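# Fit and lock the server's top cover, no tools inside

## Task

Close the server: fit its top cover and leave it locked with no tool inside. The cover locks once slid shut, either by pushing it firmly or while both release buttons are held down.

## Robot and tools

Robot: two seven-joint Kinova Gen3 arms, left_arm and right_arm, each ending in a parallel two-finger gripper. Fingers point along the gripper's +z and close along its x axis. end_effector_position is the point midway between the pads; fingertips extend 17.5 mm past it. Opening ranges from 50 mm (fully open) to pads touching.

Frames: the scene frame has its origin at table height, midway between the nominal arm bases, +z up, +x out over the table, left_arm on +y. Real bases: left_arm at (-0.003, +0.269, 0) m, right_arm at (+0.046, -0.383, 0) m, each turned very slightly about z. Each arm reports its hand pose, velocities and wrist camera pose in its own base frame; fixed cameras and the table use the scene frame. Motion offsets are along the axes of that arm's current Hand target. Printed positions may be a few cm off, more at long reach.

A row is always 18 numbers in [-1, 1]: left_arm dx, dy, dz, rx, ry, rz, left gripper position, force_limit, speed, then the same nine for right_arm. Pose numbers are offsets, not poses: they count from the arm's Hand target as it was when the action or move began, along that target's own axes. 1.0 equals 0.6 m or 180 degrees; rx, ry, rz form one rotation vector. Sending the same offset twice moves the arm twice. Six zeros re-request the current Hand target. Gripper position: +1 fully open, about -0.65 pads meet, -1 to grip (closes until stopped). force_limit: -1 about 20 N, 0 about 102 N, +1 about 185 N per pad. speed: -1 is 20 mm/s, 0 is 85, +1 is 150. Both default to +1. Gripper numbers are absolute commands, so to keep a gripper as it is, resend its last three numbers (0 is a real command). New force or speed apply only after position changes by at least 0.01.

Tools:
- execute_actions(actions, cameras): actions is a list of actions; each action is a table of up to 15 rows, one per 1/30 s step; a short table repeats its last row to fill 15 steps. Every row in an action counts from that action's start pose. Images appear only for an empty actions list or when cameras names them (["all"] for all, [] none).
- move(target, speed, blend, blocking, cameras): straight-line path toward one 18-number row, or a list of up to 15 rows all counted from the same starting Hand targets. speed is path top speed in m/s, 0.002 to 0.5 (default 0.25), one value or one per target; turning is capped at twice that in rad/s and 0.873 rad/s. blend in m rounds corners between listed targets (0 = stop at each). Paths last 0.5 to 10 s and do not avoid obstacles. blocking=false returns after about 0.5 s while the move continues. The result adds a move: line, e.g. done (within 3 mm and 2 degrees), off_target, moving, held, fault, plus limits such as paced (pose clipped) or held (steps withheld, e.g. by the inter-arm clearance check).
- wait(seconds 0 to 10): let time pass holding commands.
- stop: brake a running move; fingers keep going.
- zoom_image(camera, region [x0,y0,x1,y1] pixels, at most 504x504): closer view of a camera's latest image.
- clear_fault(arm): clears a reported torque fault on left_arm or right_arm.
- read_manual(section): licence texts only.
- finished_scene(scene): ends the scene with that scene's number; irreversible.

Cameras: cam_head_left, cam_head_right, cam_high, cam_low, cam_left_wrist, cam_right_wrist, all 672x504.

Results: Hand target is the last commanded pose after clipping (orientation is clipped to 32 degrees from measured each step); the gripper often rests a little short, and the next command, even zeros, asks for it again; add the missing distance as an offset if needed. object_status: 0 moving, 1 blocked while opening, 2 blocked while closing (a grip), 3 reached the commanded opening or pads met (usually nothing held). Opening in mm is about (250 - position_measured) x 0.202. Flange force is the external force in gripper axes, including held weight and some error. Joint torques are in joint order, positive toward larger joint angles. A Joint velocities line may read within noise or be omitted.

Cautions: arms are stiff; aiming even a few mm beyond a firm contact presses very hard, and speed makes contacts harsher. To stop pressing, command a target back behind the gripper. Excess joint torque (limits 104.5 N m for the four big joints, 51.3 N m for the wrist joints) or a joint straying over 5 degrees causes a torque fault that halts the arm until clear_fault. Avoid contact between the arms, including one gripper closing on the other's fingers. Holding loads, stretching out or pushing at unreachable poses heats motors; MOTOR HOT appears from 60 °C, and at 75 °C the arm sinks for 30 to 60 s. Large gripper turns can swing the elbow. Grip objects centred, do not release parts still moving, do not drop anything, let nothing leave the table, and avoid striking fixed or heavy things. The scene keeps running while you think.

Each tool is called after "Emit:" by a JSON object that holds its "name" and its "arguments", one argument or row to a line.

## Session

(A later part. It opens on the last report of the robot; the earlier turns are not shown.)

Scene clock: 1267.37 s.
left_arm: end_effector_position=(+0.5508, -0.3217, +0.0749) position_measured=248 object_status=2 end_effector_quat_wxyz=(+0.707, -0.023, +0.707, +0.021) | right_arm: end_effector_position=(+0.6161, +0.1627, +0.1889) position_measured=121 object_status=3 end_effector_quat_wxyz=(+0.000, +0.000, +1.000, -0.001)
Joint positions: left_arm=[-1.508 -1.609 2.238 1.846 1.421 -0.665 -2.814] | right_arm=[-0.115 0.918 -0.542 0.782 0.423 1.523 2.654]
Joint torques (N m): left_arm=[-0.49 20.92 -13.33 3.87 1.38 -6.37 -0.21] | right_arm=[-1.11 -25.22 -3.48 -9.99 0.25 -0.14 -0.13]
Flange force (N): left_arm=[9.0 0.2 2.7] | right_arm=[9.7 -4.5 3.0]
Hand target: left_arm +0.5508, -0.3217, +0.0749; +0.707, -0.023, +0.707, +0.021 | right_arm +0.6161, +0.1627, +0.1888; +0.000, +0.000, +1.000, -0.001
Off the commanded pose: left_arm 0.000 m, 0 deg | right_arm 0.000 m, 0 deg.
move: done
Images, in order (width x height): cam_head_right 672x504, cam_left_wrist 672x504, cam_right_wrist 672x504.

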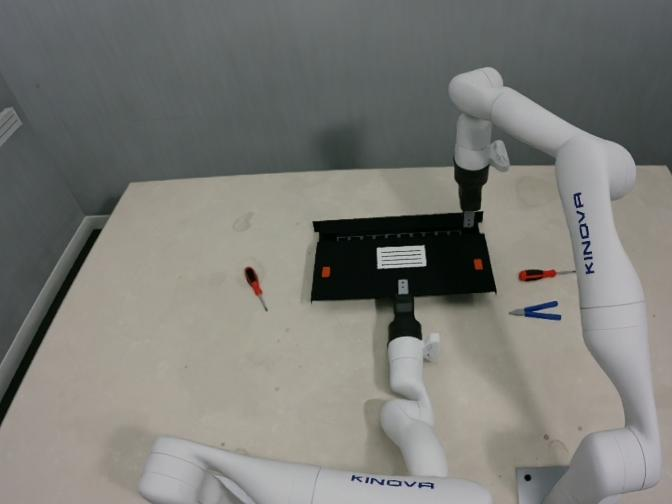

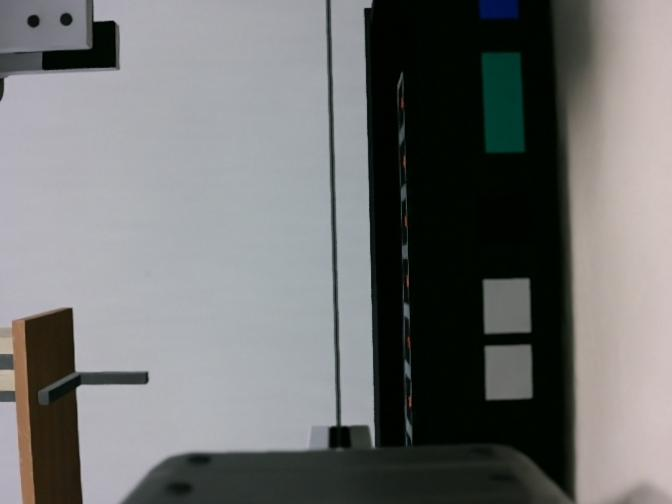

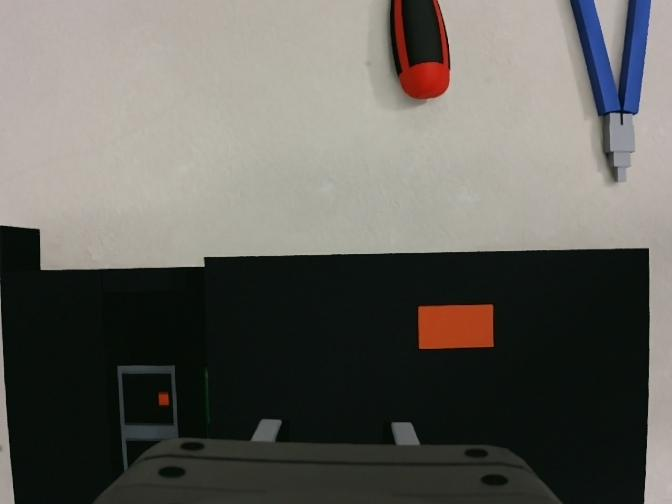

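Emit:
{"name": "move", "arguments": {
  "target": [0.0215,0.0037,0,0,0,0,-1,0.3,-1,0,0,0,0,0,0,0.208,-0.6,-0.5],
  "speed": 0.04
}}

Emit:
{"name": "move", "arguments": {
  "target": [0.0083,0,0,0,0,0,-1,0.3,-1,0,0,0,0,0,0,0.208,-0.6,-0.5],
  "speed": 0.03,
  "cameras": ["cam_right_wrist","cam_low"]
}}

Scene clock: 1333.80 s.
left_arm: end_effector_position=(+0.5507, -0.3195, +0.0621) position_measured=248 object_status=2 end_effector_quat_wxyz=(+0.707, -0.023, +0.707, +0.021) | right_arm: end_effector_position=(+0.6161, +0.1627, +0.1888) position_measured=121 object_status=3 end_effector_quat_wxyz=(+0.000, +0.000, +1.000, -0.001)
Joint positions: left_arm=[-1.512 -1.636 2.251 1.83 1.438 -0.674 -2.809] | right_arm=[-0.115 0.918 -0.542 0.782 0.423 1.523 2.654]
Joint torques (N m): left_arm=[0.81 21.48 -13.2 2.99 0.94 -6.33 -0.11] | right_arm=[-1.15 -25.34 -3.47 -10.01 0.24 -0.16 -0.12]
Flange force (N): left_arm=[9.4 2.1 3.0] | right_arm=[9.5 -4.5 3.1]
Hand target: left_arm +0.5507, -0.3195, +0.0620; +0.707, -0.023, +0.707, +0.021 | right_arm +0.6161, +0.1627, +0.1888; +0.000, +0.000, +1.000, -0.001
Off the commanded pose: left_arm 0.000 m, 0 deg | right_arm 0.000 m, 0 deg.
move: done

Scene clock: 1334.50 s.
left_arm: end_effector_position=(+0.5507, -0.3195, +0.0571) position_measured=248 object_status=2 end_effector_quat_wxyz=(+0.707, -0.023, +0.707, +0.021) | right_arm: end_effector_position=(+0.6161, +0.1627, +0.1888) position_measured=121 object_status=3 end_effector_quat_wxyz=(+0.000, +0.000, +1.000, -0.001)
Joint positions: left_arm=[-1.514 -1.645 2.256 1.821 1.448 -0.677 -2.812] | right_arm=[-0.115 0.918 -0.542 0.782 0.423 1.523 2.654]
Joint torques (N m): left_arm=[0.48 21.13 -12.58 3.13 0.67 -6.08 -0.17] | right_arm=[-1.07 -25.22 -3.48 -10.04 0.22 -0.11 -0.11]
Flange force (N): left_arm=[8.6 1.4 2.4] | right_arm=[10.2 -4.5 3.2]
Hand target: left_arm +0.5507, -0.3195, +0.0571; +0.707, -0.023, +0.707, +0.021 | right_arm +0.6161, +0.1627, +0.1888; +0.000, +0.000, +1.000, -0.001
Off the commanded pose: left_arm 0.000 m, 0 deg | right_arm 0.000 m, 0 deg.
move: done
Images, in order (width x height): cam_low 672x504, cam_right_wrist 672x504.

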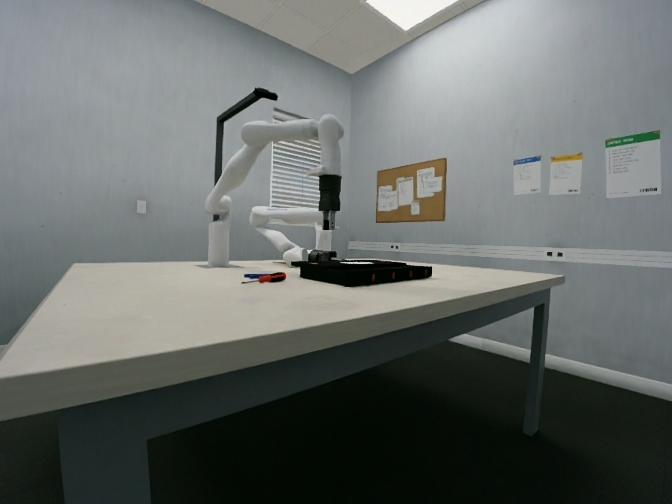

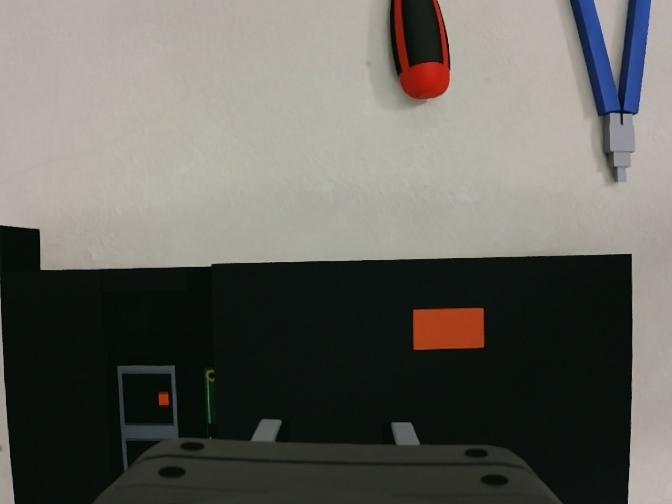

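Emit:
{"name": "move", "arguments": {
  "target": [0.0067,0.0008,0,0,0,0,-1,0.3,-1,0,0,0,0,0,0,0.208,-0.6,-0.5],
  "speed": 0.03
}}

Emit:
{"name": "move", "arguments": {
  "target": [0.005,0,0,0,0,0,-1,0.3,-1,0,0,0,0,0,0,0.208,-0.6,-0.5],
  "speed": 0.03,
  "cameras": ["cam_right_wrist","cam_low","cam_left_wrist"]
}}

Emit:
{"name": "zoom_image", "arguments": {
  "camera": "cam_low",
  "region": [270, 240, 450, 300]
}}

Scene clock: 1351.83 s.
left_arm: end_effector_position=(+0.5506, -0.3191, +0.0531) position_measured=248 object_status=2 end_effector_quat_wxyz=(+0.707, -0.023, +0.707, +0.021) | right_arm: end_effector_position=(+0.6161, +0.1627, +0.1888) position_measured=121 object_status=3 end_effector_quat_wxyz=(+0.000, +0.000, +1.000, -0.001)
Joint positions: left_arm=[-1.515 -1.653 2.261 1.815 1.455 -0.68 -2.813] | right_arm=[-0.115 0.918 -0.542 0.782 0.423 1.523 2.654]
Joint torques (N m): left_arm=[-1.75 18.89 -10.09 4.62 1.47 -4.14 0.01] | right_arm=[-1.19 -25.32 -3.47 -10.06 0.24 -0.12 -0.12]
Flange force (N): left_arm=[3.4 -1.6 1.7] | right_arm=[10.1 -4.7 3.3]
Hand target: left_arm +0.5506, -0.3191, +0.0530; +0.707, -0.023, +0.707, +0.021 | right_arm +0.6161, +0.1627, +0.1888; +0.000, +0.000, +1.000, -0.001
Off the commanded pose: left_arm 0.000 m, 0 deg | right_arm 0.000 m, 0 deg.
move: done

Scene clock: 1352.53 s.
left_arm: end_effector_position=(+0.5506, -0.3191, +0.0501) position_measured=248 object_status=2 end_effector_quat_wxyz=(+0.707, -0.023, +0.707, +0.021) | right_arm: end_effector_position=(+0.6161, +0.1627, +0.1888) position_measured=121 object_status=3 end_effector_quat_wxyz=(+0.000, +0.000, +1.000, -0.001)
Joint positions: left_arm=[-1.516 -1.659 2.264 1.81 1.461 -0.682 -2.815] | right_arm=[-0.115 0.918 -0.542 0.782 0.423 1.523 2.654]
Joint torques (N m): left_arm=[-2.42 16.32 -3.68 2.33 0.17 0.77 0.26] | right_arm=[-1.07 -25.32 -3.47 -10.05 0.19 -0.13 -0.13]
Flange force (N): left_arm=[-6.5 -1.5 -2.6] | right_arm=[9.8 -4.5 3.2]
Hand target: left_arm +0.5506, -0.3191, +0.0500; +0.707, -0.023, +0.707, +0.021 | right_arm +0.6161, +0.1627, +0.1888; +0.000, +0.000, +1.000, -0.001
Off the commanded pose: left_arm 0.000 m, 0 deg | right_arm 0.000 m, 0 deg.
move: done
Images, in order (width x height): cam_low 672x504, cam_left_wrist 672x504, cam_right_wrist 672x504.

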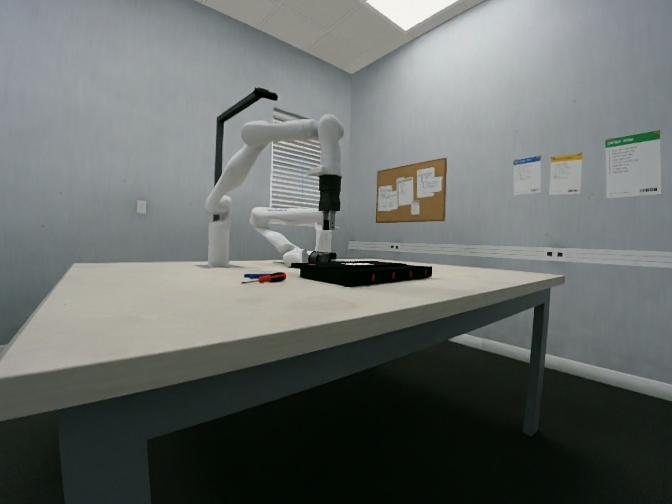

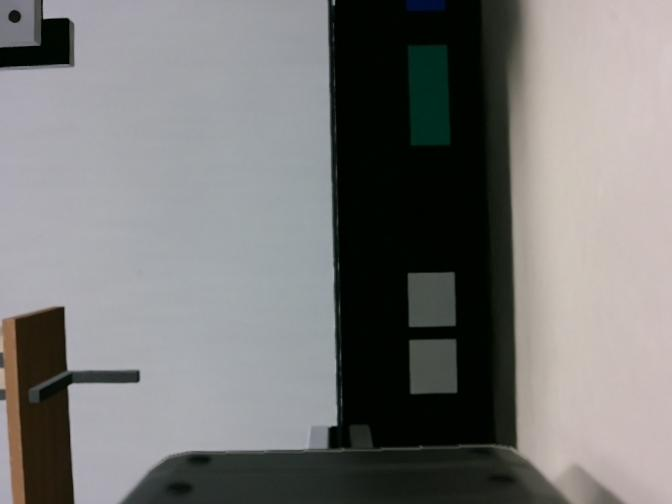

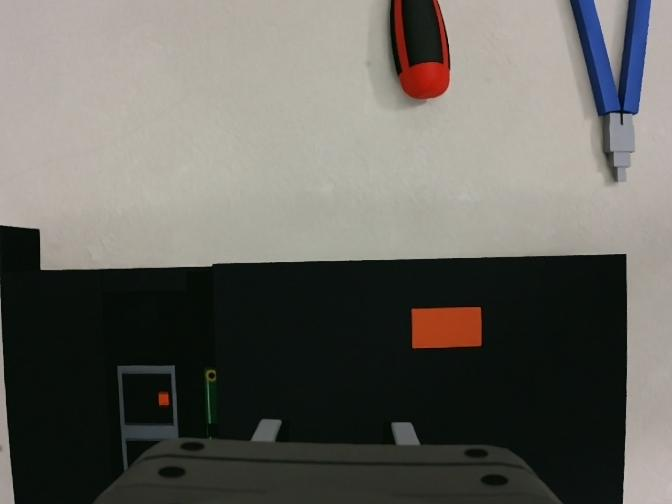

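Scaled by 2.800.

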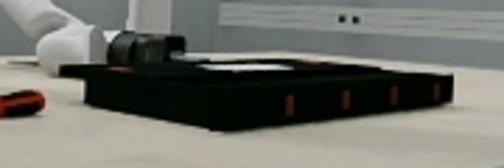

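Emit:
{"name": "move", "arguments": {
  "target": [-0.0038,0,0,0,0,0,-1,0.3,-1,0,0,0,0,0,0,0.208,-0.6,-0.5],
  "speed": 0.02
}}

Emit:
{"name": "execute_actions", "arguments": {
  "actions": [
    [[0,0,0,0,0,0,-0.25,0.3,-1,0,0,0,0,0,0,0.208,-0.6,-0.5]]
  ],
  "cameras": ["cam_right_wrist","cam_left_wrist","cam_low"]
}}

Emit:
{"name": "zoom_image", "arguments": {
  "camera": "cam_low",
  "region": [270, 240, 450, 300]
}}

Scene clock: 1376.60 s.
left_arm: end_effector_position=(+0.5506, -0.3191, +0.0523) position_measured=248 object_status=2 end_effector_quat_wxyz=(+0.707, -0.023, +0.707, +0.021) | right_arm: end_effector_position=(+0.6161, +0.1627, +0.1888) position_measured=121 object_status=3 end_effector_quat_wxyz=(+0.000, +0.000, +1.000, -0.001)
Joint positions: left_arm=[-1.515 -1.655 2.262 1.814 1.456 -0.681 -2.813] | right_arm=[-0.115 0.918 -0.542 0.782 0.423 1.523 2.654]
Joint torques (N m): left_arm=[-0.59 19.14 -9.21 5.85 1.73 -3.82 0.2] | right_arm=[-1.14 -25.31 -3.43 -10.03 0.23 -0.13 -0.07]
Flange force (N): left_arm=[5.4 -4.7 7.2] | right_arm=[9.9 -4.5 3.2]
Hand target: left_arm +0.5506, -0.3191, +0.0523; +0.707, -0.023, +0.707, +0.021 | right_arm +0.6161, +0.1627, +0.1888; +0.000, +0.000, +1.000, -0.001
Off the commanded pose: left_arm 0.000 m, 0 deg | right_arm 0.000 m, 0 deg.
move: done

Scene clock: 1377.43 s.
left_arm: end_effector_position=(+0.5506, -0.3191, +0.0524) position_measured=189 object_status=3 end_effector_quat_wxyz=(+0.707, -0.023, +0.707, +0.021) | right_arm: end_effector_position=(+0.6161, +0.1627, +0.1888) position_measured=121 object_status=3 end_effector_quat_wxyz=(+0.000, +0.000, +1.000, -0.001)
Joint positions: left_arm=[-1.515 -1.655 2.261 1.814 1.456 -0.681 -2.813] | right_arm=[-0.115 0.918 -0.542 0.782 0.423 1.523 2.654]
Joint torques (N m): left_arm=[-0.46 18.71 -8.67 3.41 0.76 -3.33 -0.24] | right_arm=[-1.07 -25.31 -3.53 -10.01 0.24 -0.14 -0.08]
Hand target: left_arm +0.5506, -0.3191, +0.0523; +0.707, -0.023, +0.707, +0.021 | right_arm +0.6161, +0.1627, +0.1888; +0.000, +0.000, +1.000, -0.001
Off the commanded pose: left_arm 0.000 m, 0 deg | right_arm 0.000 m, 0 deg.
Images, in order (width x height): cam_low 672x504, cam_left_wrist 672x504, cam_right_wrist 672x504.

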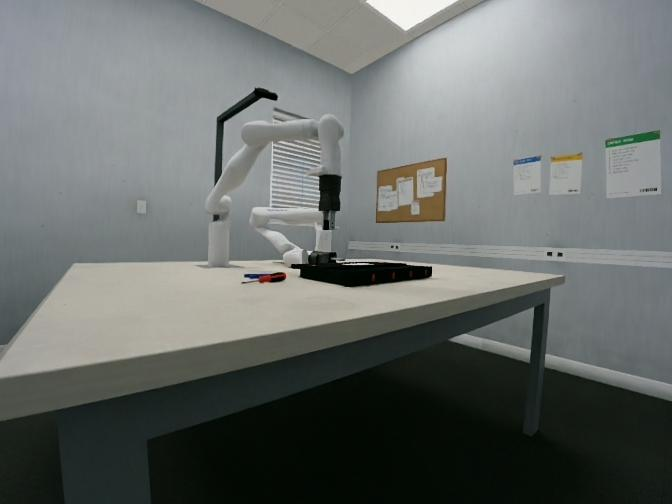

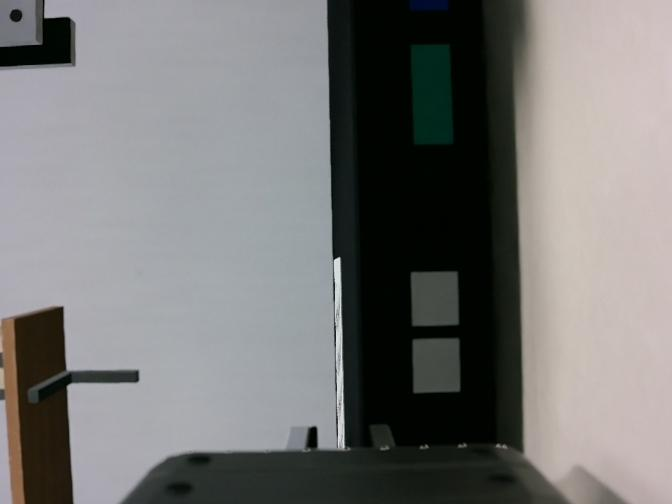

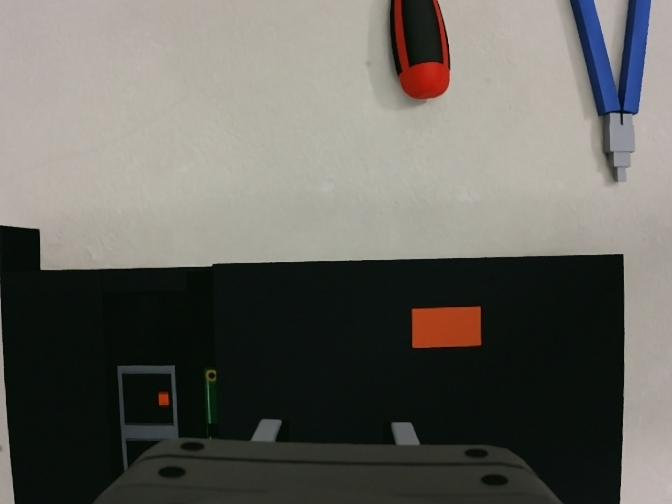

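Scaled by 2.800.

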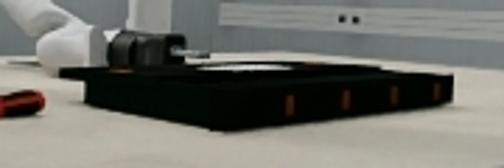

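Emit:
{"name": "execute_actions", "arguments": {
  "actions": [
    [[0,0,0,0,0,0,-1,0.3,-1,0,0,0,0,0,0,0.208,-0.6,-0.5]]
  ]
}}

Emit:
{"name": "move", "arguments": {
  "target": [
    [-0.05,0,0,0,0,0,-1,0.3,-1,0,0,0,0,0,0,0.208,-0.6,-0.5],
    [-0.2,0,-0.25,0,0,0,-1,0.3,-1,0,0,0,0,0,0,0.208,-0.6,-0.5]
  ],
  "speed": [0.05,0.2],
  "blend": [0.01,0],
  "cameras": ["cam_right_wrist","cam_left_wrist","cam_head_right"]
}}

Emit:
{"name": "zoom_image", "arguments": {
  "camera": "cam_right_wrist",
  "region": [0, 220, 300, 445]
}}

Emit:
{"name": "zoom_image", "arguments": {
  "camera": "cam_right_wrist",
  "region": [280, 220, 580, 445]
}}

Emit:
{"name": "zoom_image", "arguments": {
  "camera": "cam_head_right",
  "region": [300, 200, 510, 310]
}}

Scene clock: 1418.80 s.
left_arm: end_effector_position=(+0.5506, -0.3191, +0.0523) position_measured=248 object_status=2 end_effector_quat_wxyz=(+0.707, -0.023, +0.707, +0.021) | right_arm: end_effector_position=(+0.6161, +0.1627, +0.1888) position_measured=121 object_status=3 end_effector_quat_wxyz=(+0.000, +0.000, +1.000, -0.001)
Joint positions: left_arm=[-1.515 -1.655 2.262 1.814 1.456 -0.681 -2.813] | right_arm=[-0.115 0.918 -0.542 0.782 0.423 1.523 2.654]
Joint torques (N m): left_arm=[-0.4 19.74 -9.35 3.25 1.14 -3.64 0.17] | right_arm=[-1.04 -25.32 -3.48 -10.06 0.24 -0.15 -0.09]
Hand target: left_arm +0.5506, -0.3191, +0.0523; +0.707, -0.023, +0.707, +0.021 | right_arm +0.6161, +0.1627, +0.1888; +0.000, +0.000, +1.000, -0.001
Off the commanded pose: left_arm 0.000 m, 0 deg | right_arm 0.000 m, 0 deg.

Scene clock: 1420.83 s.
left_arm: end_effector_position=(+0.4009, -0.3282, +0.1723) position_measured=248 object_status=2 end_effector_quat_wxyz=(+0.707, -0.023, +0.707, +0.021) | right_arm: end_effector_position=(+0.6161, +0.1627, +0.1888) position_measured=121 object_status=3 end_effector_quat_wxyz=(+0.000, +0.000, +1.000, -0.001)
Joint positions: left_arm=[-1.147 -1.325 2.264 2.136 1.66 -0.715 -3.08] | right_arm=[-0.115 0.918 -0.542 0.782 0.423 1.523 2.654]
Joint torques (N m): left_arm=[-0.37 16.99 -11 3 0.22 -6.72 -0.32] | right_arm=[-0.99 -25.33 -3.43 -9.99 0.22 -0.15 -0.1]
Flange force (N): left_arm=[9.3 1.3 3.4] | right_arm=[9.3 -4.2 3.0]
Hand target: left_arm +0.4009, -0.3282, +0.1723; +0.707, -0.023, +0.707, +0.021 | right_arm +0.6161, +0.1627, +0.1888; +0.000, +0.000, +1.000, -0.001
Off the commanded pose: left_arm 0.000 m, 0 deg | right_arm 0.000 m, 0 deg.
move: done
Images, in order (width x height): cam_head_right 672x504, cam_left_wrist 672x504, cam_right_wrist 672x504.

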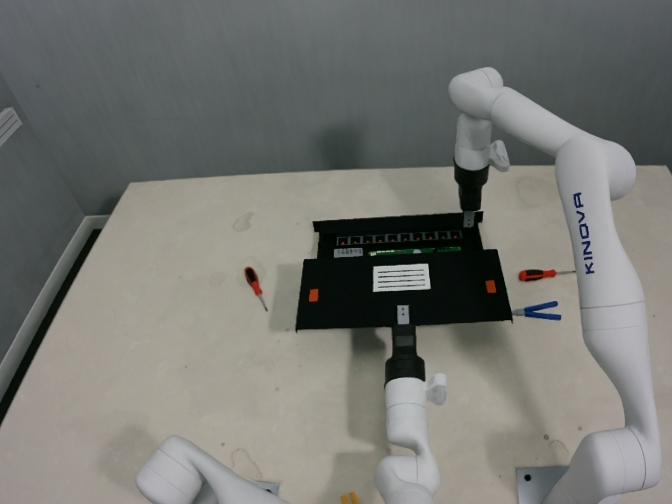

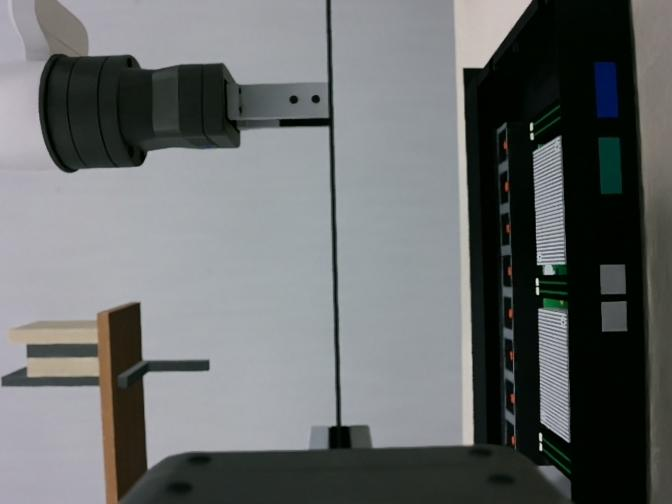

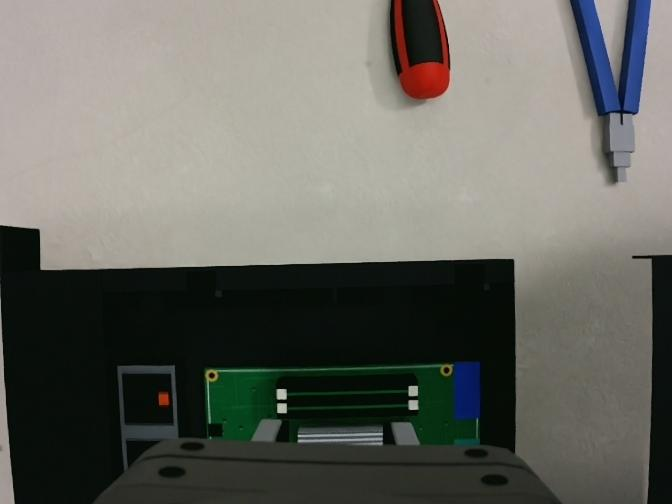

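Scaled by 1.680.

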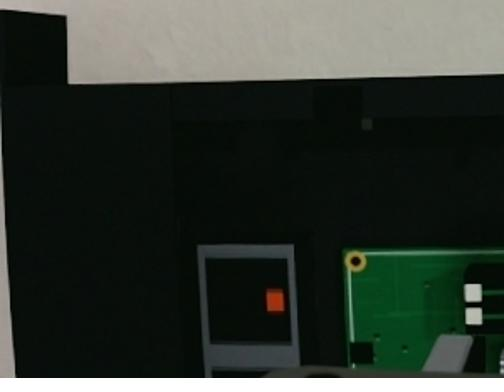

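Scaled by 1.680.

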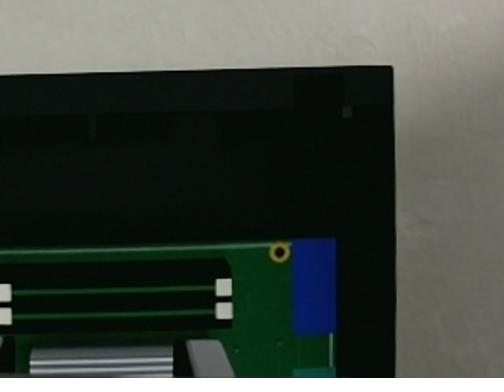

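Scaled by 2.400.

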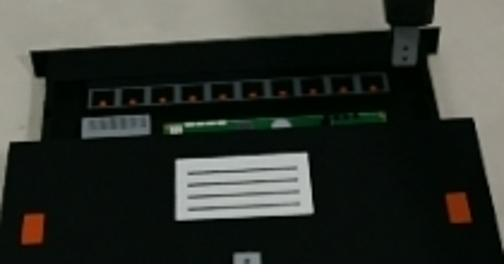

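Emit:
{"name": "move", "arguments": {
  "target": [
    [0.12,0,-0.1333,0,0,0,-1,0.3,-1,0,0,0,0,0,0,0.208,-0.6,-0.5],
    [0.2272,0,-0.1333,0,0.0389,0,-1,0.3,-1,0,0,0,0,0,0,0.208,-0.6,-0.5]
  ],
  "speed": [0.2,0.05],
  "blend": [0.01,0],
  "cameras": ["cam_left_wrist"]
}}

Emit:
{"name": "execute_actions", "arguments": {
  "actions": [
    [[0,0,0,0,0,0,0.9,0.3,-1,0,0,0,0,0,0,0.208,-0.6,-0.5]],
    [[0,0,0,0,0,0,0.9,0.3,-1,0,0,0,0,0,0,0.208,-0.6,-0.5]],
    [[0,0,0,0,0,0,0.9,0.3,-1,0,0,0,0,0,0,0.208,-0.6,-0.5]]
  ],
  "cameras": ["cam_left_wrist","cam_head_right"]
}}

Scene clock: 1488.03 s.
left_arm: end_effector_position=(+0.3211, -0.3335, +0.0361) position_measured=248 object_status=2 end_effector_quat_wxyz=(+0.662, -0.024, +0.748, +0.020) | right_arm: end_effector_position=(+0.6161, +0.1627, +0.1888) position_measured=121 object_status=3 end_effector_quat_wxyz=(+0.000, +0.000, +1.000, -0.001)
Joint positions: left_arm=[-1.059 -1.468 2.521 2.005 1.972 -0.769 -3.138] | right_arm=[-0.115 0.918 -0.542 0.782 0.423 1.523 2.654]
Joint torques (N m): left_arm=[-1.68 16.73 -5.73 3.76 0.13 -2.17 0.03] | right_arm=[-1.02 -25.32 -3.48 -10.06 0.2 -0.13 -0.11]
Flange force (N): left_arm=[0.8 0.9 -0.6] | right_arm=[9.8 -4.4 3.3]
Hand target: left_arm +0.3211, -0.3335, +0.0360; +0.662, -0.024, +0.749, +0.020 | right_arm +0.6161, +0.1627, +0.1888; +0.000, +0.000, +1.000, -0.001
Off the commanded pose: left_arm 0.000 m, 0 deg | right_arm 0.000 m, 0 deg.
move: done
Images, in order (width x height): cam_left_wrist 672x504.

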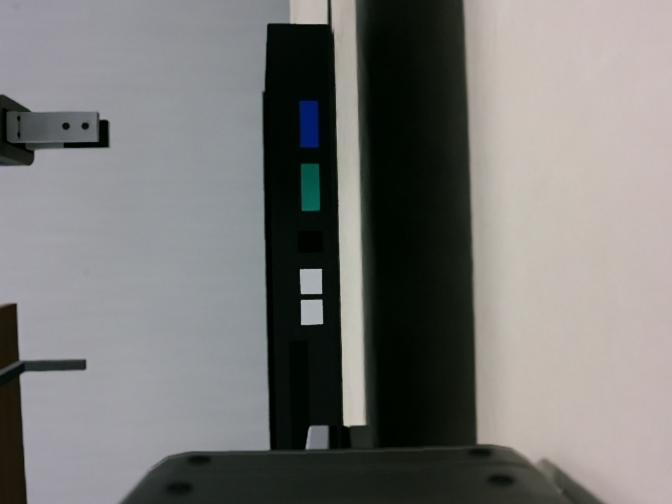

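Scene clock: 1490.57 s.
left_arm: end_effector_position=(+0.3211, -0.3335, +0.0360) position_measured=18 object_status=0 end_effector_quat_wxyz=(+0.662, -0.024, +0.748, +0.020) | right_arm: end_effector_position=(+0.6161, +0.1627, +0.1888) position_measured=121 object_status=3 end_effector_quat_wxyz=(+0.000, +0.000, +1.000, -0.001)
Joint positions: left_arm=[-1.059 -1.468 2.521 2.005 1.972 -0.769 -3.137] | right_arm=[-0.115 0.918 -0.542 0.782 0.423 1.523 2.654]
Joint torques (N m): left_arm=[-0.44 16.76 -5.93 4.32 0.07 -3.52 -0.23] | right_arm=[-1.08 -25.37 -3.48 -10.13 0.23 -0.11 -0.1]
Hand target: left_arm +0.3211, -0.3335, +0.0360; +0.662, -0.024, +0.749, +0.020 | right_arm +0.6161, +0.1627, +0.1888; +0.000, +0.000, +1.000, -0.001
Off the commanded pose: left_arm 0.000 m, 0 deg | right_arm 0.000 m, 0 deg.
Images, in order (width x height): cam_head_right 672x504, cam_left_wrist 672x504.

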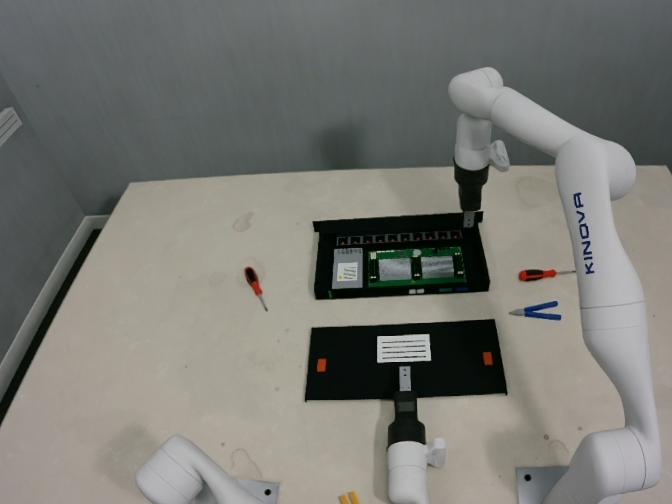

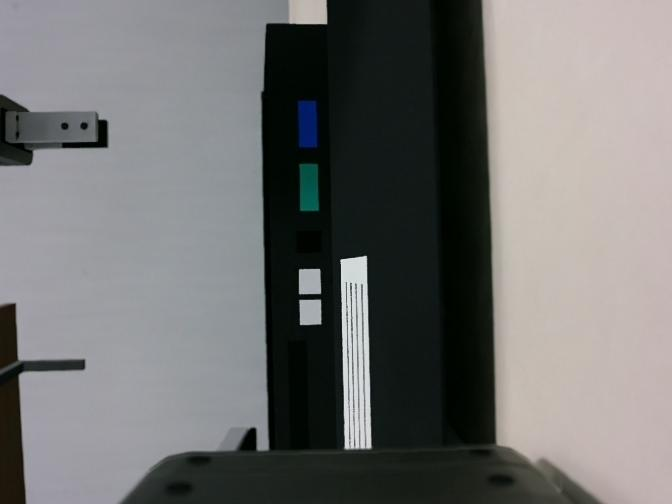

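Emit:
{"name": "zoom_image", "arguments": {
  "camera": "cam_head_right",
  "region": [360, 340, 450, 430]
}}

Scaled by 5.600.

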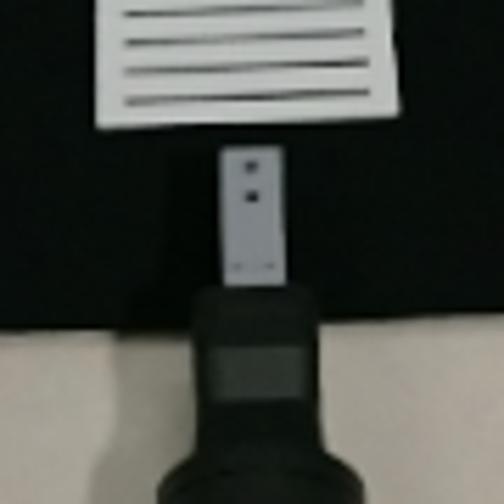

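Emit:
{"name": "move", "arguments": {
  "target": [0.0051,0,-0.0414,0,0,0,0.9,0.3,-1,0.565,0.24,-0.02,0,0,0,0.208,-0.6,-0.5],
  "speed": 0.3,
  "cameras": ["cam_left_wrist","cam_right_wrist"]
}}

Scene clock: 1552.60 s.
left_arm: end_effector_position=(+0.2961, -0.3350, +0.0359) position_measured=18 object_status=3 end_effector_quat_wxyz=(+0.662, -0.024, +0.749, +0.020) | right_arm: end_effector_position=(+0.2772, +0.3068, +0.2008) position_measured=121 object_status=3 end_effector_quat_wxyz=(+0.000, +0.000, +1.000, -0.001)
Joint positions: left_arm=[-1.024 -1.445 2.564 1.995 2.033 -0.822 -3.177] | right_arm=[-0.378 0.408 -0.718 1.72 0.294 1.125 1.956]
Joint torques (N m): left_arm=[-0.4 16.94 -5.62 4.28 -0.08 -3.57 -0.2] | right_arm=[-1.01 -13.94 -3.38 -9.58 0.19 -0.14 -0.2]
Flange force (N): left_arm=[2.3 0.4 3.6] | right_arm=[1.9 -6.8 1.0]
Hand target: left_arm +0.2961, -0.3350, +0.0359; +0.662, -0.024, +0.749, +0.020 | right_arm +0.2772, +0.3068, +0.2008; +0.000, +0.000, +1.000, -0.001
Off the commanded pose: left_arm 0.000 m, 0 deg | right_arm 0.000 m, 0 deg.
move: done
Images, in order (width x height): cam_left_wrist 672x504, cam_right_wrist 672x504.

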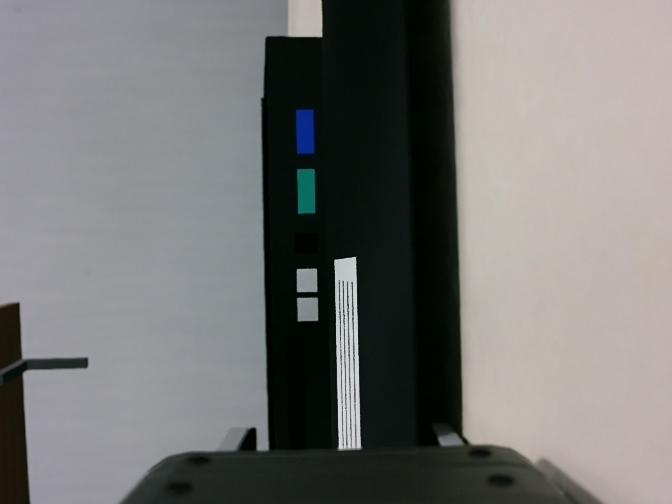

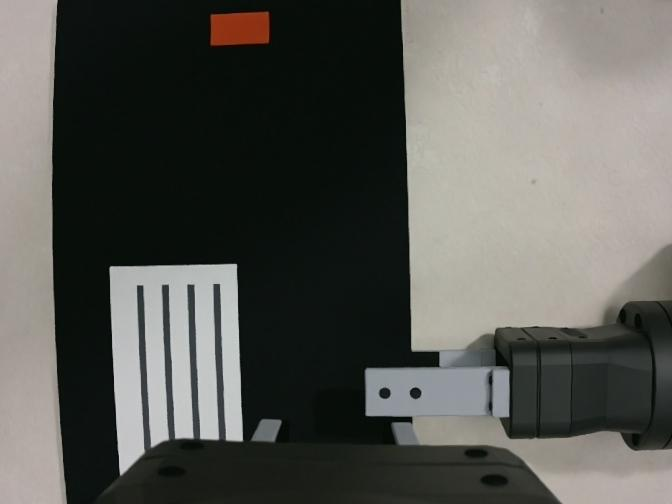

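Emit:
{"name": "move", "arguments": {
  "target": [0.0031,0,-0.0248,0,0,0,0.9,0.3,-1,-0.565,-0.24,-0.05,0,0,0,0.208,-0.6,-0.5],
  "speed": 0.3
}}

Emit:
{"name": "execute_actions", "arguments": {
  "actions": [
    [[0,0,0,0,0,0,-1,1,-1,0,0,0.05,0,0,0,0.208,-0.6,-0.5]],
    [[0,0,0,0,0,0,-1,1,-1,0,0,0,0,0,0,0.208,-0.6,-0.5]],
    [[0,0,0,0,0,0,-1,1,-1,0,0,0,0,0,0,0.208,-0.6,-0.5]]
  ]
}}

Emit:
{"name": "move", "arguments": {
  "target": [
    [-0.1059,0,-0.0130,0,-0.0389,0,-1,1,-1,0,0,0,0,0,0,0.208,-0.6,-0.5],
    [-0.1532,0,0.3721,0,-0.0389,0,-1,1,-1,0,0,0,0,0,0,0.208,-0.6,-0.5],
    [-0.0970,0,0.3790,0,-0.0389,0,-1,1,-1,0,0,0,0,0,0,0.208,-0.6,-0.5]
  ],
  "speed": [0.08,0.15,0.08],
  "blend": [0.015,0.015,0],
  "cameras": ["cam_left_wrist","cam_right_wrist","cam_head_right"]
}}

Emit:
{"name": "zoom_image", "arguments": {
  "camera": "cam_right_wrist",
  "region": [100, 220, 300, 320]
}}

Emit:
{"name": "zoom_image", "arguments": {
  "camera": "cam_head_right",
  "region": [300, 210, 400, 310]
}}

Scene clock: 1584.23 s.
left_arm: end_effector_position=(+0.2812, -0.3360, +0.0359) position_measured=18 object_status=3 end_effector_quat_wxyz=(+0.662, -0.024, +0.749, +0.020) | right_arm: end_effector_position=(+0.6161, +0.1627, +0.2308) position_measured=121 object_status=3 end_effector_quat_wxyz=(+0.000, +0.000, +1.000, -0.001)
Joint positions: left_arm=[-1.004 -1.433 2.589 1.987 2.069 -0.854 -3.199] | right_arm=[-0.138 0.907 -0.544 0.661 0.422 1.645 2.679]
Joint torques (N m): left_arm=[-0.48 17.05 -5.42 4.25 -0.14 -3.55 -0.21] | right_arm=[-1.11 -25.29 -3.12 -9.82 0.17 -0.17 -0.16]
Flange force (N): left_arm=[2.6 0.1 3.3] | right_arm=[9.5 -4.5 3.7]
Hand target: left_arm +0.2812, -0.3360, +0.0359; +0.662, -0.024, +0.749, +0.020 | right_arm +0.6161, +0.1627, +0.2308; +0.000, +0.000, +1.000, -0.001
Off the commanded pose: left_arm 0.000 m, 0 deg | right_arm 0.000 m, 0 deg.
move: done

Scene clock: 1586.87 s.
left_arm: end_effector_position=(+0.2812, -0.3360, +0.0359) position_measured=254 object_status=3 end_effector_quat_wxyz=(+0.662, -0.024, +0.749, +0.020) | right_arm: end_effector_position=(+0.6161, +0.1627, +0.2008) position_measured=121 object_status=3 end_effector_quat_wxyz=(+0.000, +0.000, +1.000, -0.001)
Joint positions: left_arm=[-1.004 -1.433 2.589 1.987 2.069 -0.854 -3.199] | right_arm=[-0.12 0.914 -0.546 0.751 0.425 1.557 2.659]
Joint torques (N m): left_arm=[-0.11 17.66 -6.59 5.04 0.01 -4.71 -0.15] | right_arm=[-1.13 -25.32 -3.41 -10 0.22 -0.12 -0.11]
Hand target: left_arm +0.2812, -0.3360, +0.0359; +0.662, -0.024, +0.749, +0.020 | right_arm +0.6161, +0.1627, +0.2008; +0.000, +0.000, +1.000, -0.001
Off the commanded pose: left_arm 0.000 m, 0 deg | right_arm 0.000 m, 0 deg.

Scene clock: 1590.07 s.
left_arm: end_effector_position=(+0.5135, -0.3214, +0.0660) position_measured=254 object_status=3 end_effector_quat_wxyz=(+0.707, -0.023, +0.707, +0.021) | right_arm: end_effector_position=(+0.6161, +0.1627, +0.2008) position_measured=121 object_status=3 end_effector_quat_wxyz=(+0.000, +0.000, +1.000, -0.001)
Joint positions: left_arm=[-1.408 -1.639 2.25 1.891 1.52 -0.645 -2.834] | right_arm=[-0.12 0.914 -0.546 0.751 0.425 1.557 2.659]
Joint torques (N m): left_arm=[-19.77 12.56 -14.28 1.83 -0.04 -0.49 -0.26] | right_arm=[-1.08 -25.32 -3.35 -10 0.21 -0.13 -0.13]
Flange force (N): left_arm=[-8.1 0.6 -53.2] | right_arm=[9.8 -4.5 3.4]
Hand target: left_arm +0.5135, -0.3214, +0.0660; +0.707, -0.023, +0.707, +0.021 | right_arm +0.6161, +0.1627, +0.2008; +0.000, +0.000, +1.000, -0.001
Off the commanded pose: left_arm 0.000 m, 0 deg | right_arm 0.000 m, 0 deg.
move: done
Images, in order (width x height): cam_head_right 672x504, cam_left_wrist 672x504, cam_right_wrist 672x504.

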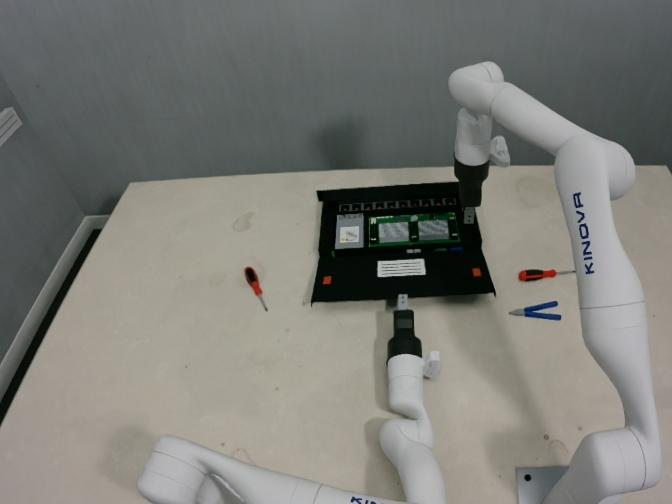

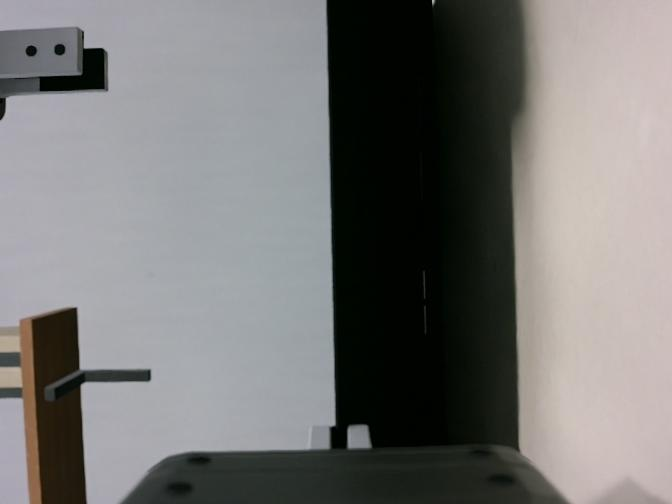

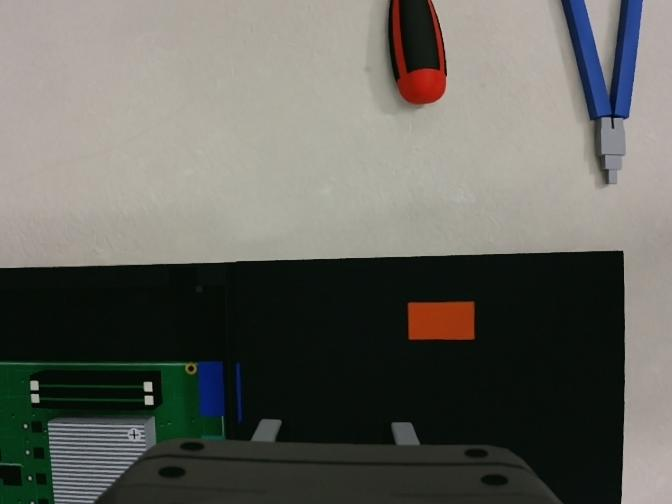

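Scaled by 2.520.

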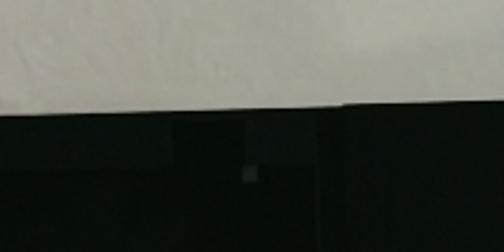

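Scaled by 5.040.

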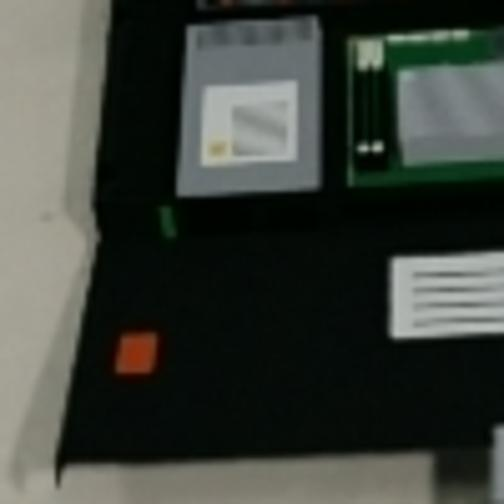

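Emit:
{"name": "move", "arguments": {
  "target": [0,0,-0.05,0,0,0,-1,1,-1,0,0,0,0,0,0,0.208,-0.6,-0.5],
  "speed": 0.1,
  "cameras": ["all"]
}}

Emit:
{"name": "zoom_image", "arguments": {
  "camera": "cam_high",
  "region": [80, 100, 420, 355]
}}

Emit:
{"name": "zoom_image", "arguments": {
  "camera": "cam_low",
  "region": [230, 220, 500, 320]
}}

Scene clock: 1617.67 s.
left_arm: end_effector_position=(+0.4836, -0.3233, +0.0660) position_measured=254 object_status=3 end_effector_quat_wxyz=(+0.707, -0.023, +0.707, +0.021) | right_arm: end_effector_position=(+0.6161, +0.1627, +0.2008) position_measured=121 object_status=3 end_effector_quat_wxyz=(+0.000, +0.000, +1.000, -0.001)
Joint positions: left_arm=[-1.346 -1.622 2.286 1.925 1.588 -0.667 -2.874] | right_arm=[-0.12 0.914 -0.546 0.751 0.425 1.557 2.659]
Joint torques (N m): left_arm=[-0.58 18.7 -12.01 5.32 0.89 -6.13 -0.05] | right_arm=[-1.19 -25.36 -3.43 -10.07 0.24 -0.11 -0.14]
Flange force (N): left_arm=[8.2 0.0 2.6] | right_arm=[10.3 -4.8 3.7]
Hand target: left_arm +0.4836, -0.3233, +0.0660; +0.707, -0.023, +0.707, +0.021 | right_arm +0.6161, +0.1627, +0.2008; +0.000, +0.000, +1.000, -0.001
Off the commanded pose: left_arm 0.000 m, 0 deg | right_arm 0.000 m, 0 deg.
move: done

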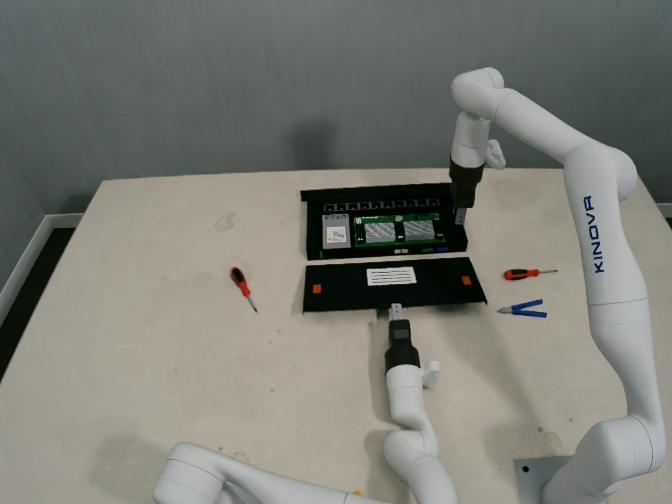

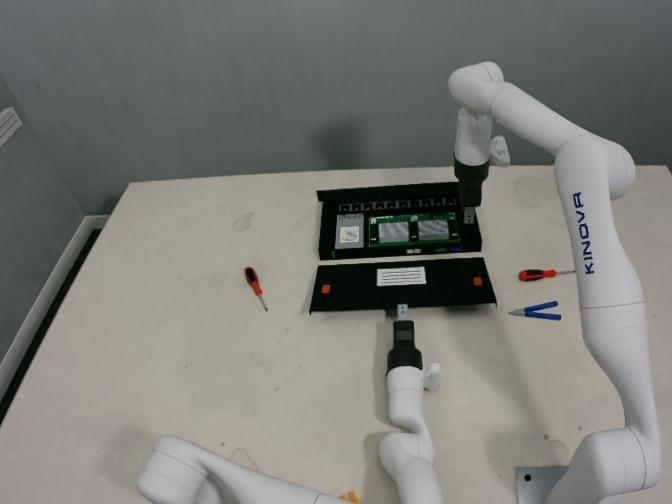

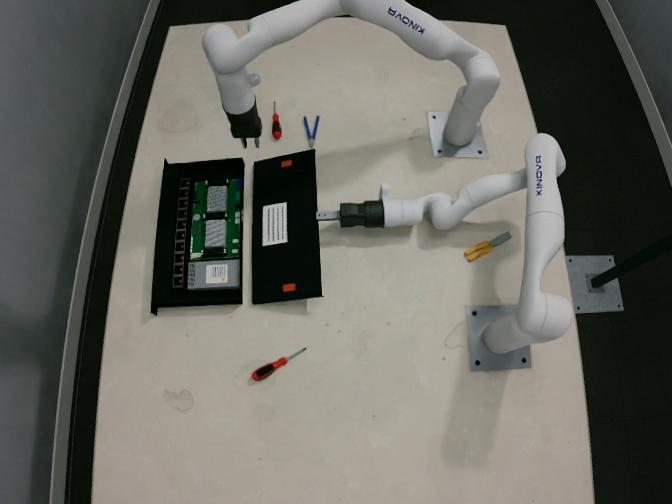

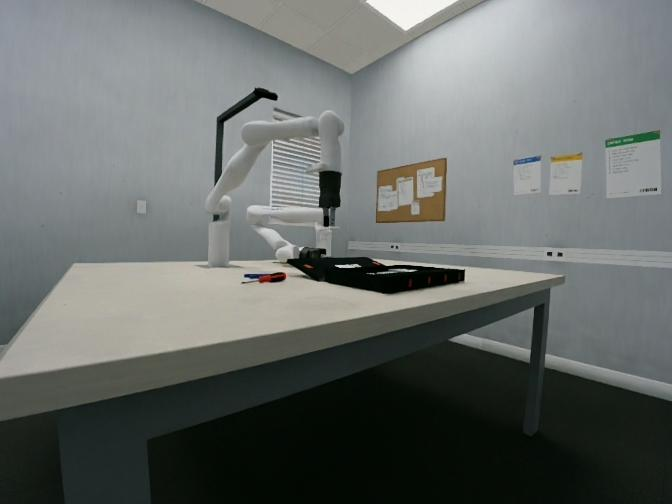

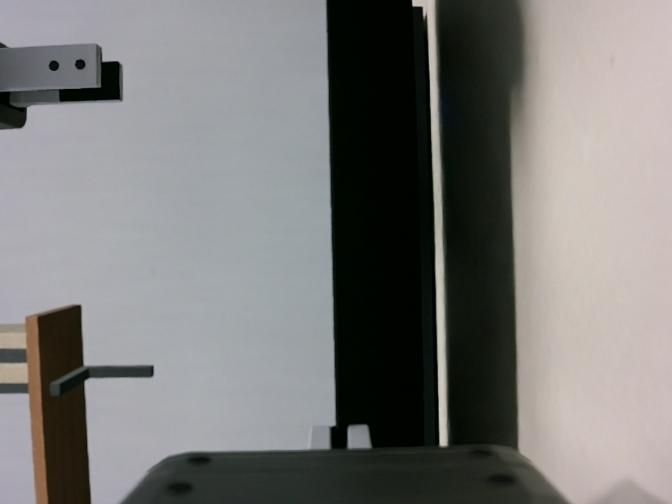

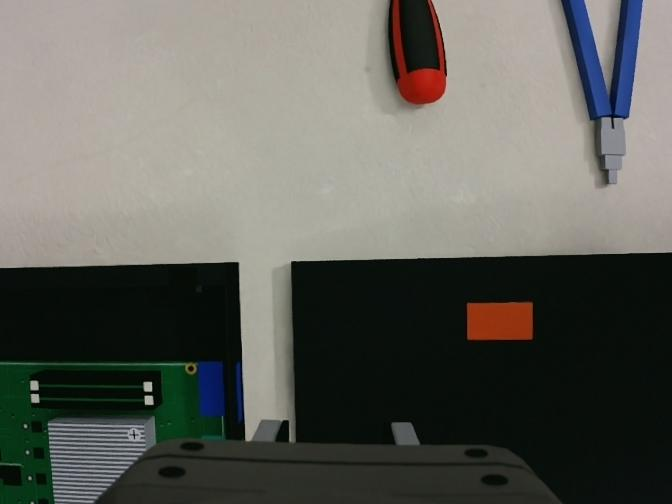

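Scaled by 1.482.

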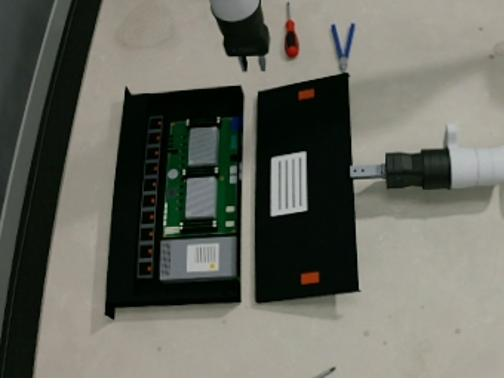

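Scaled by 1.867.

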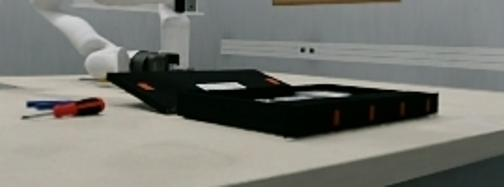

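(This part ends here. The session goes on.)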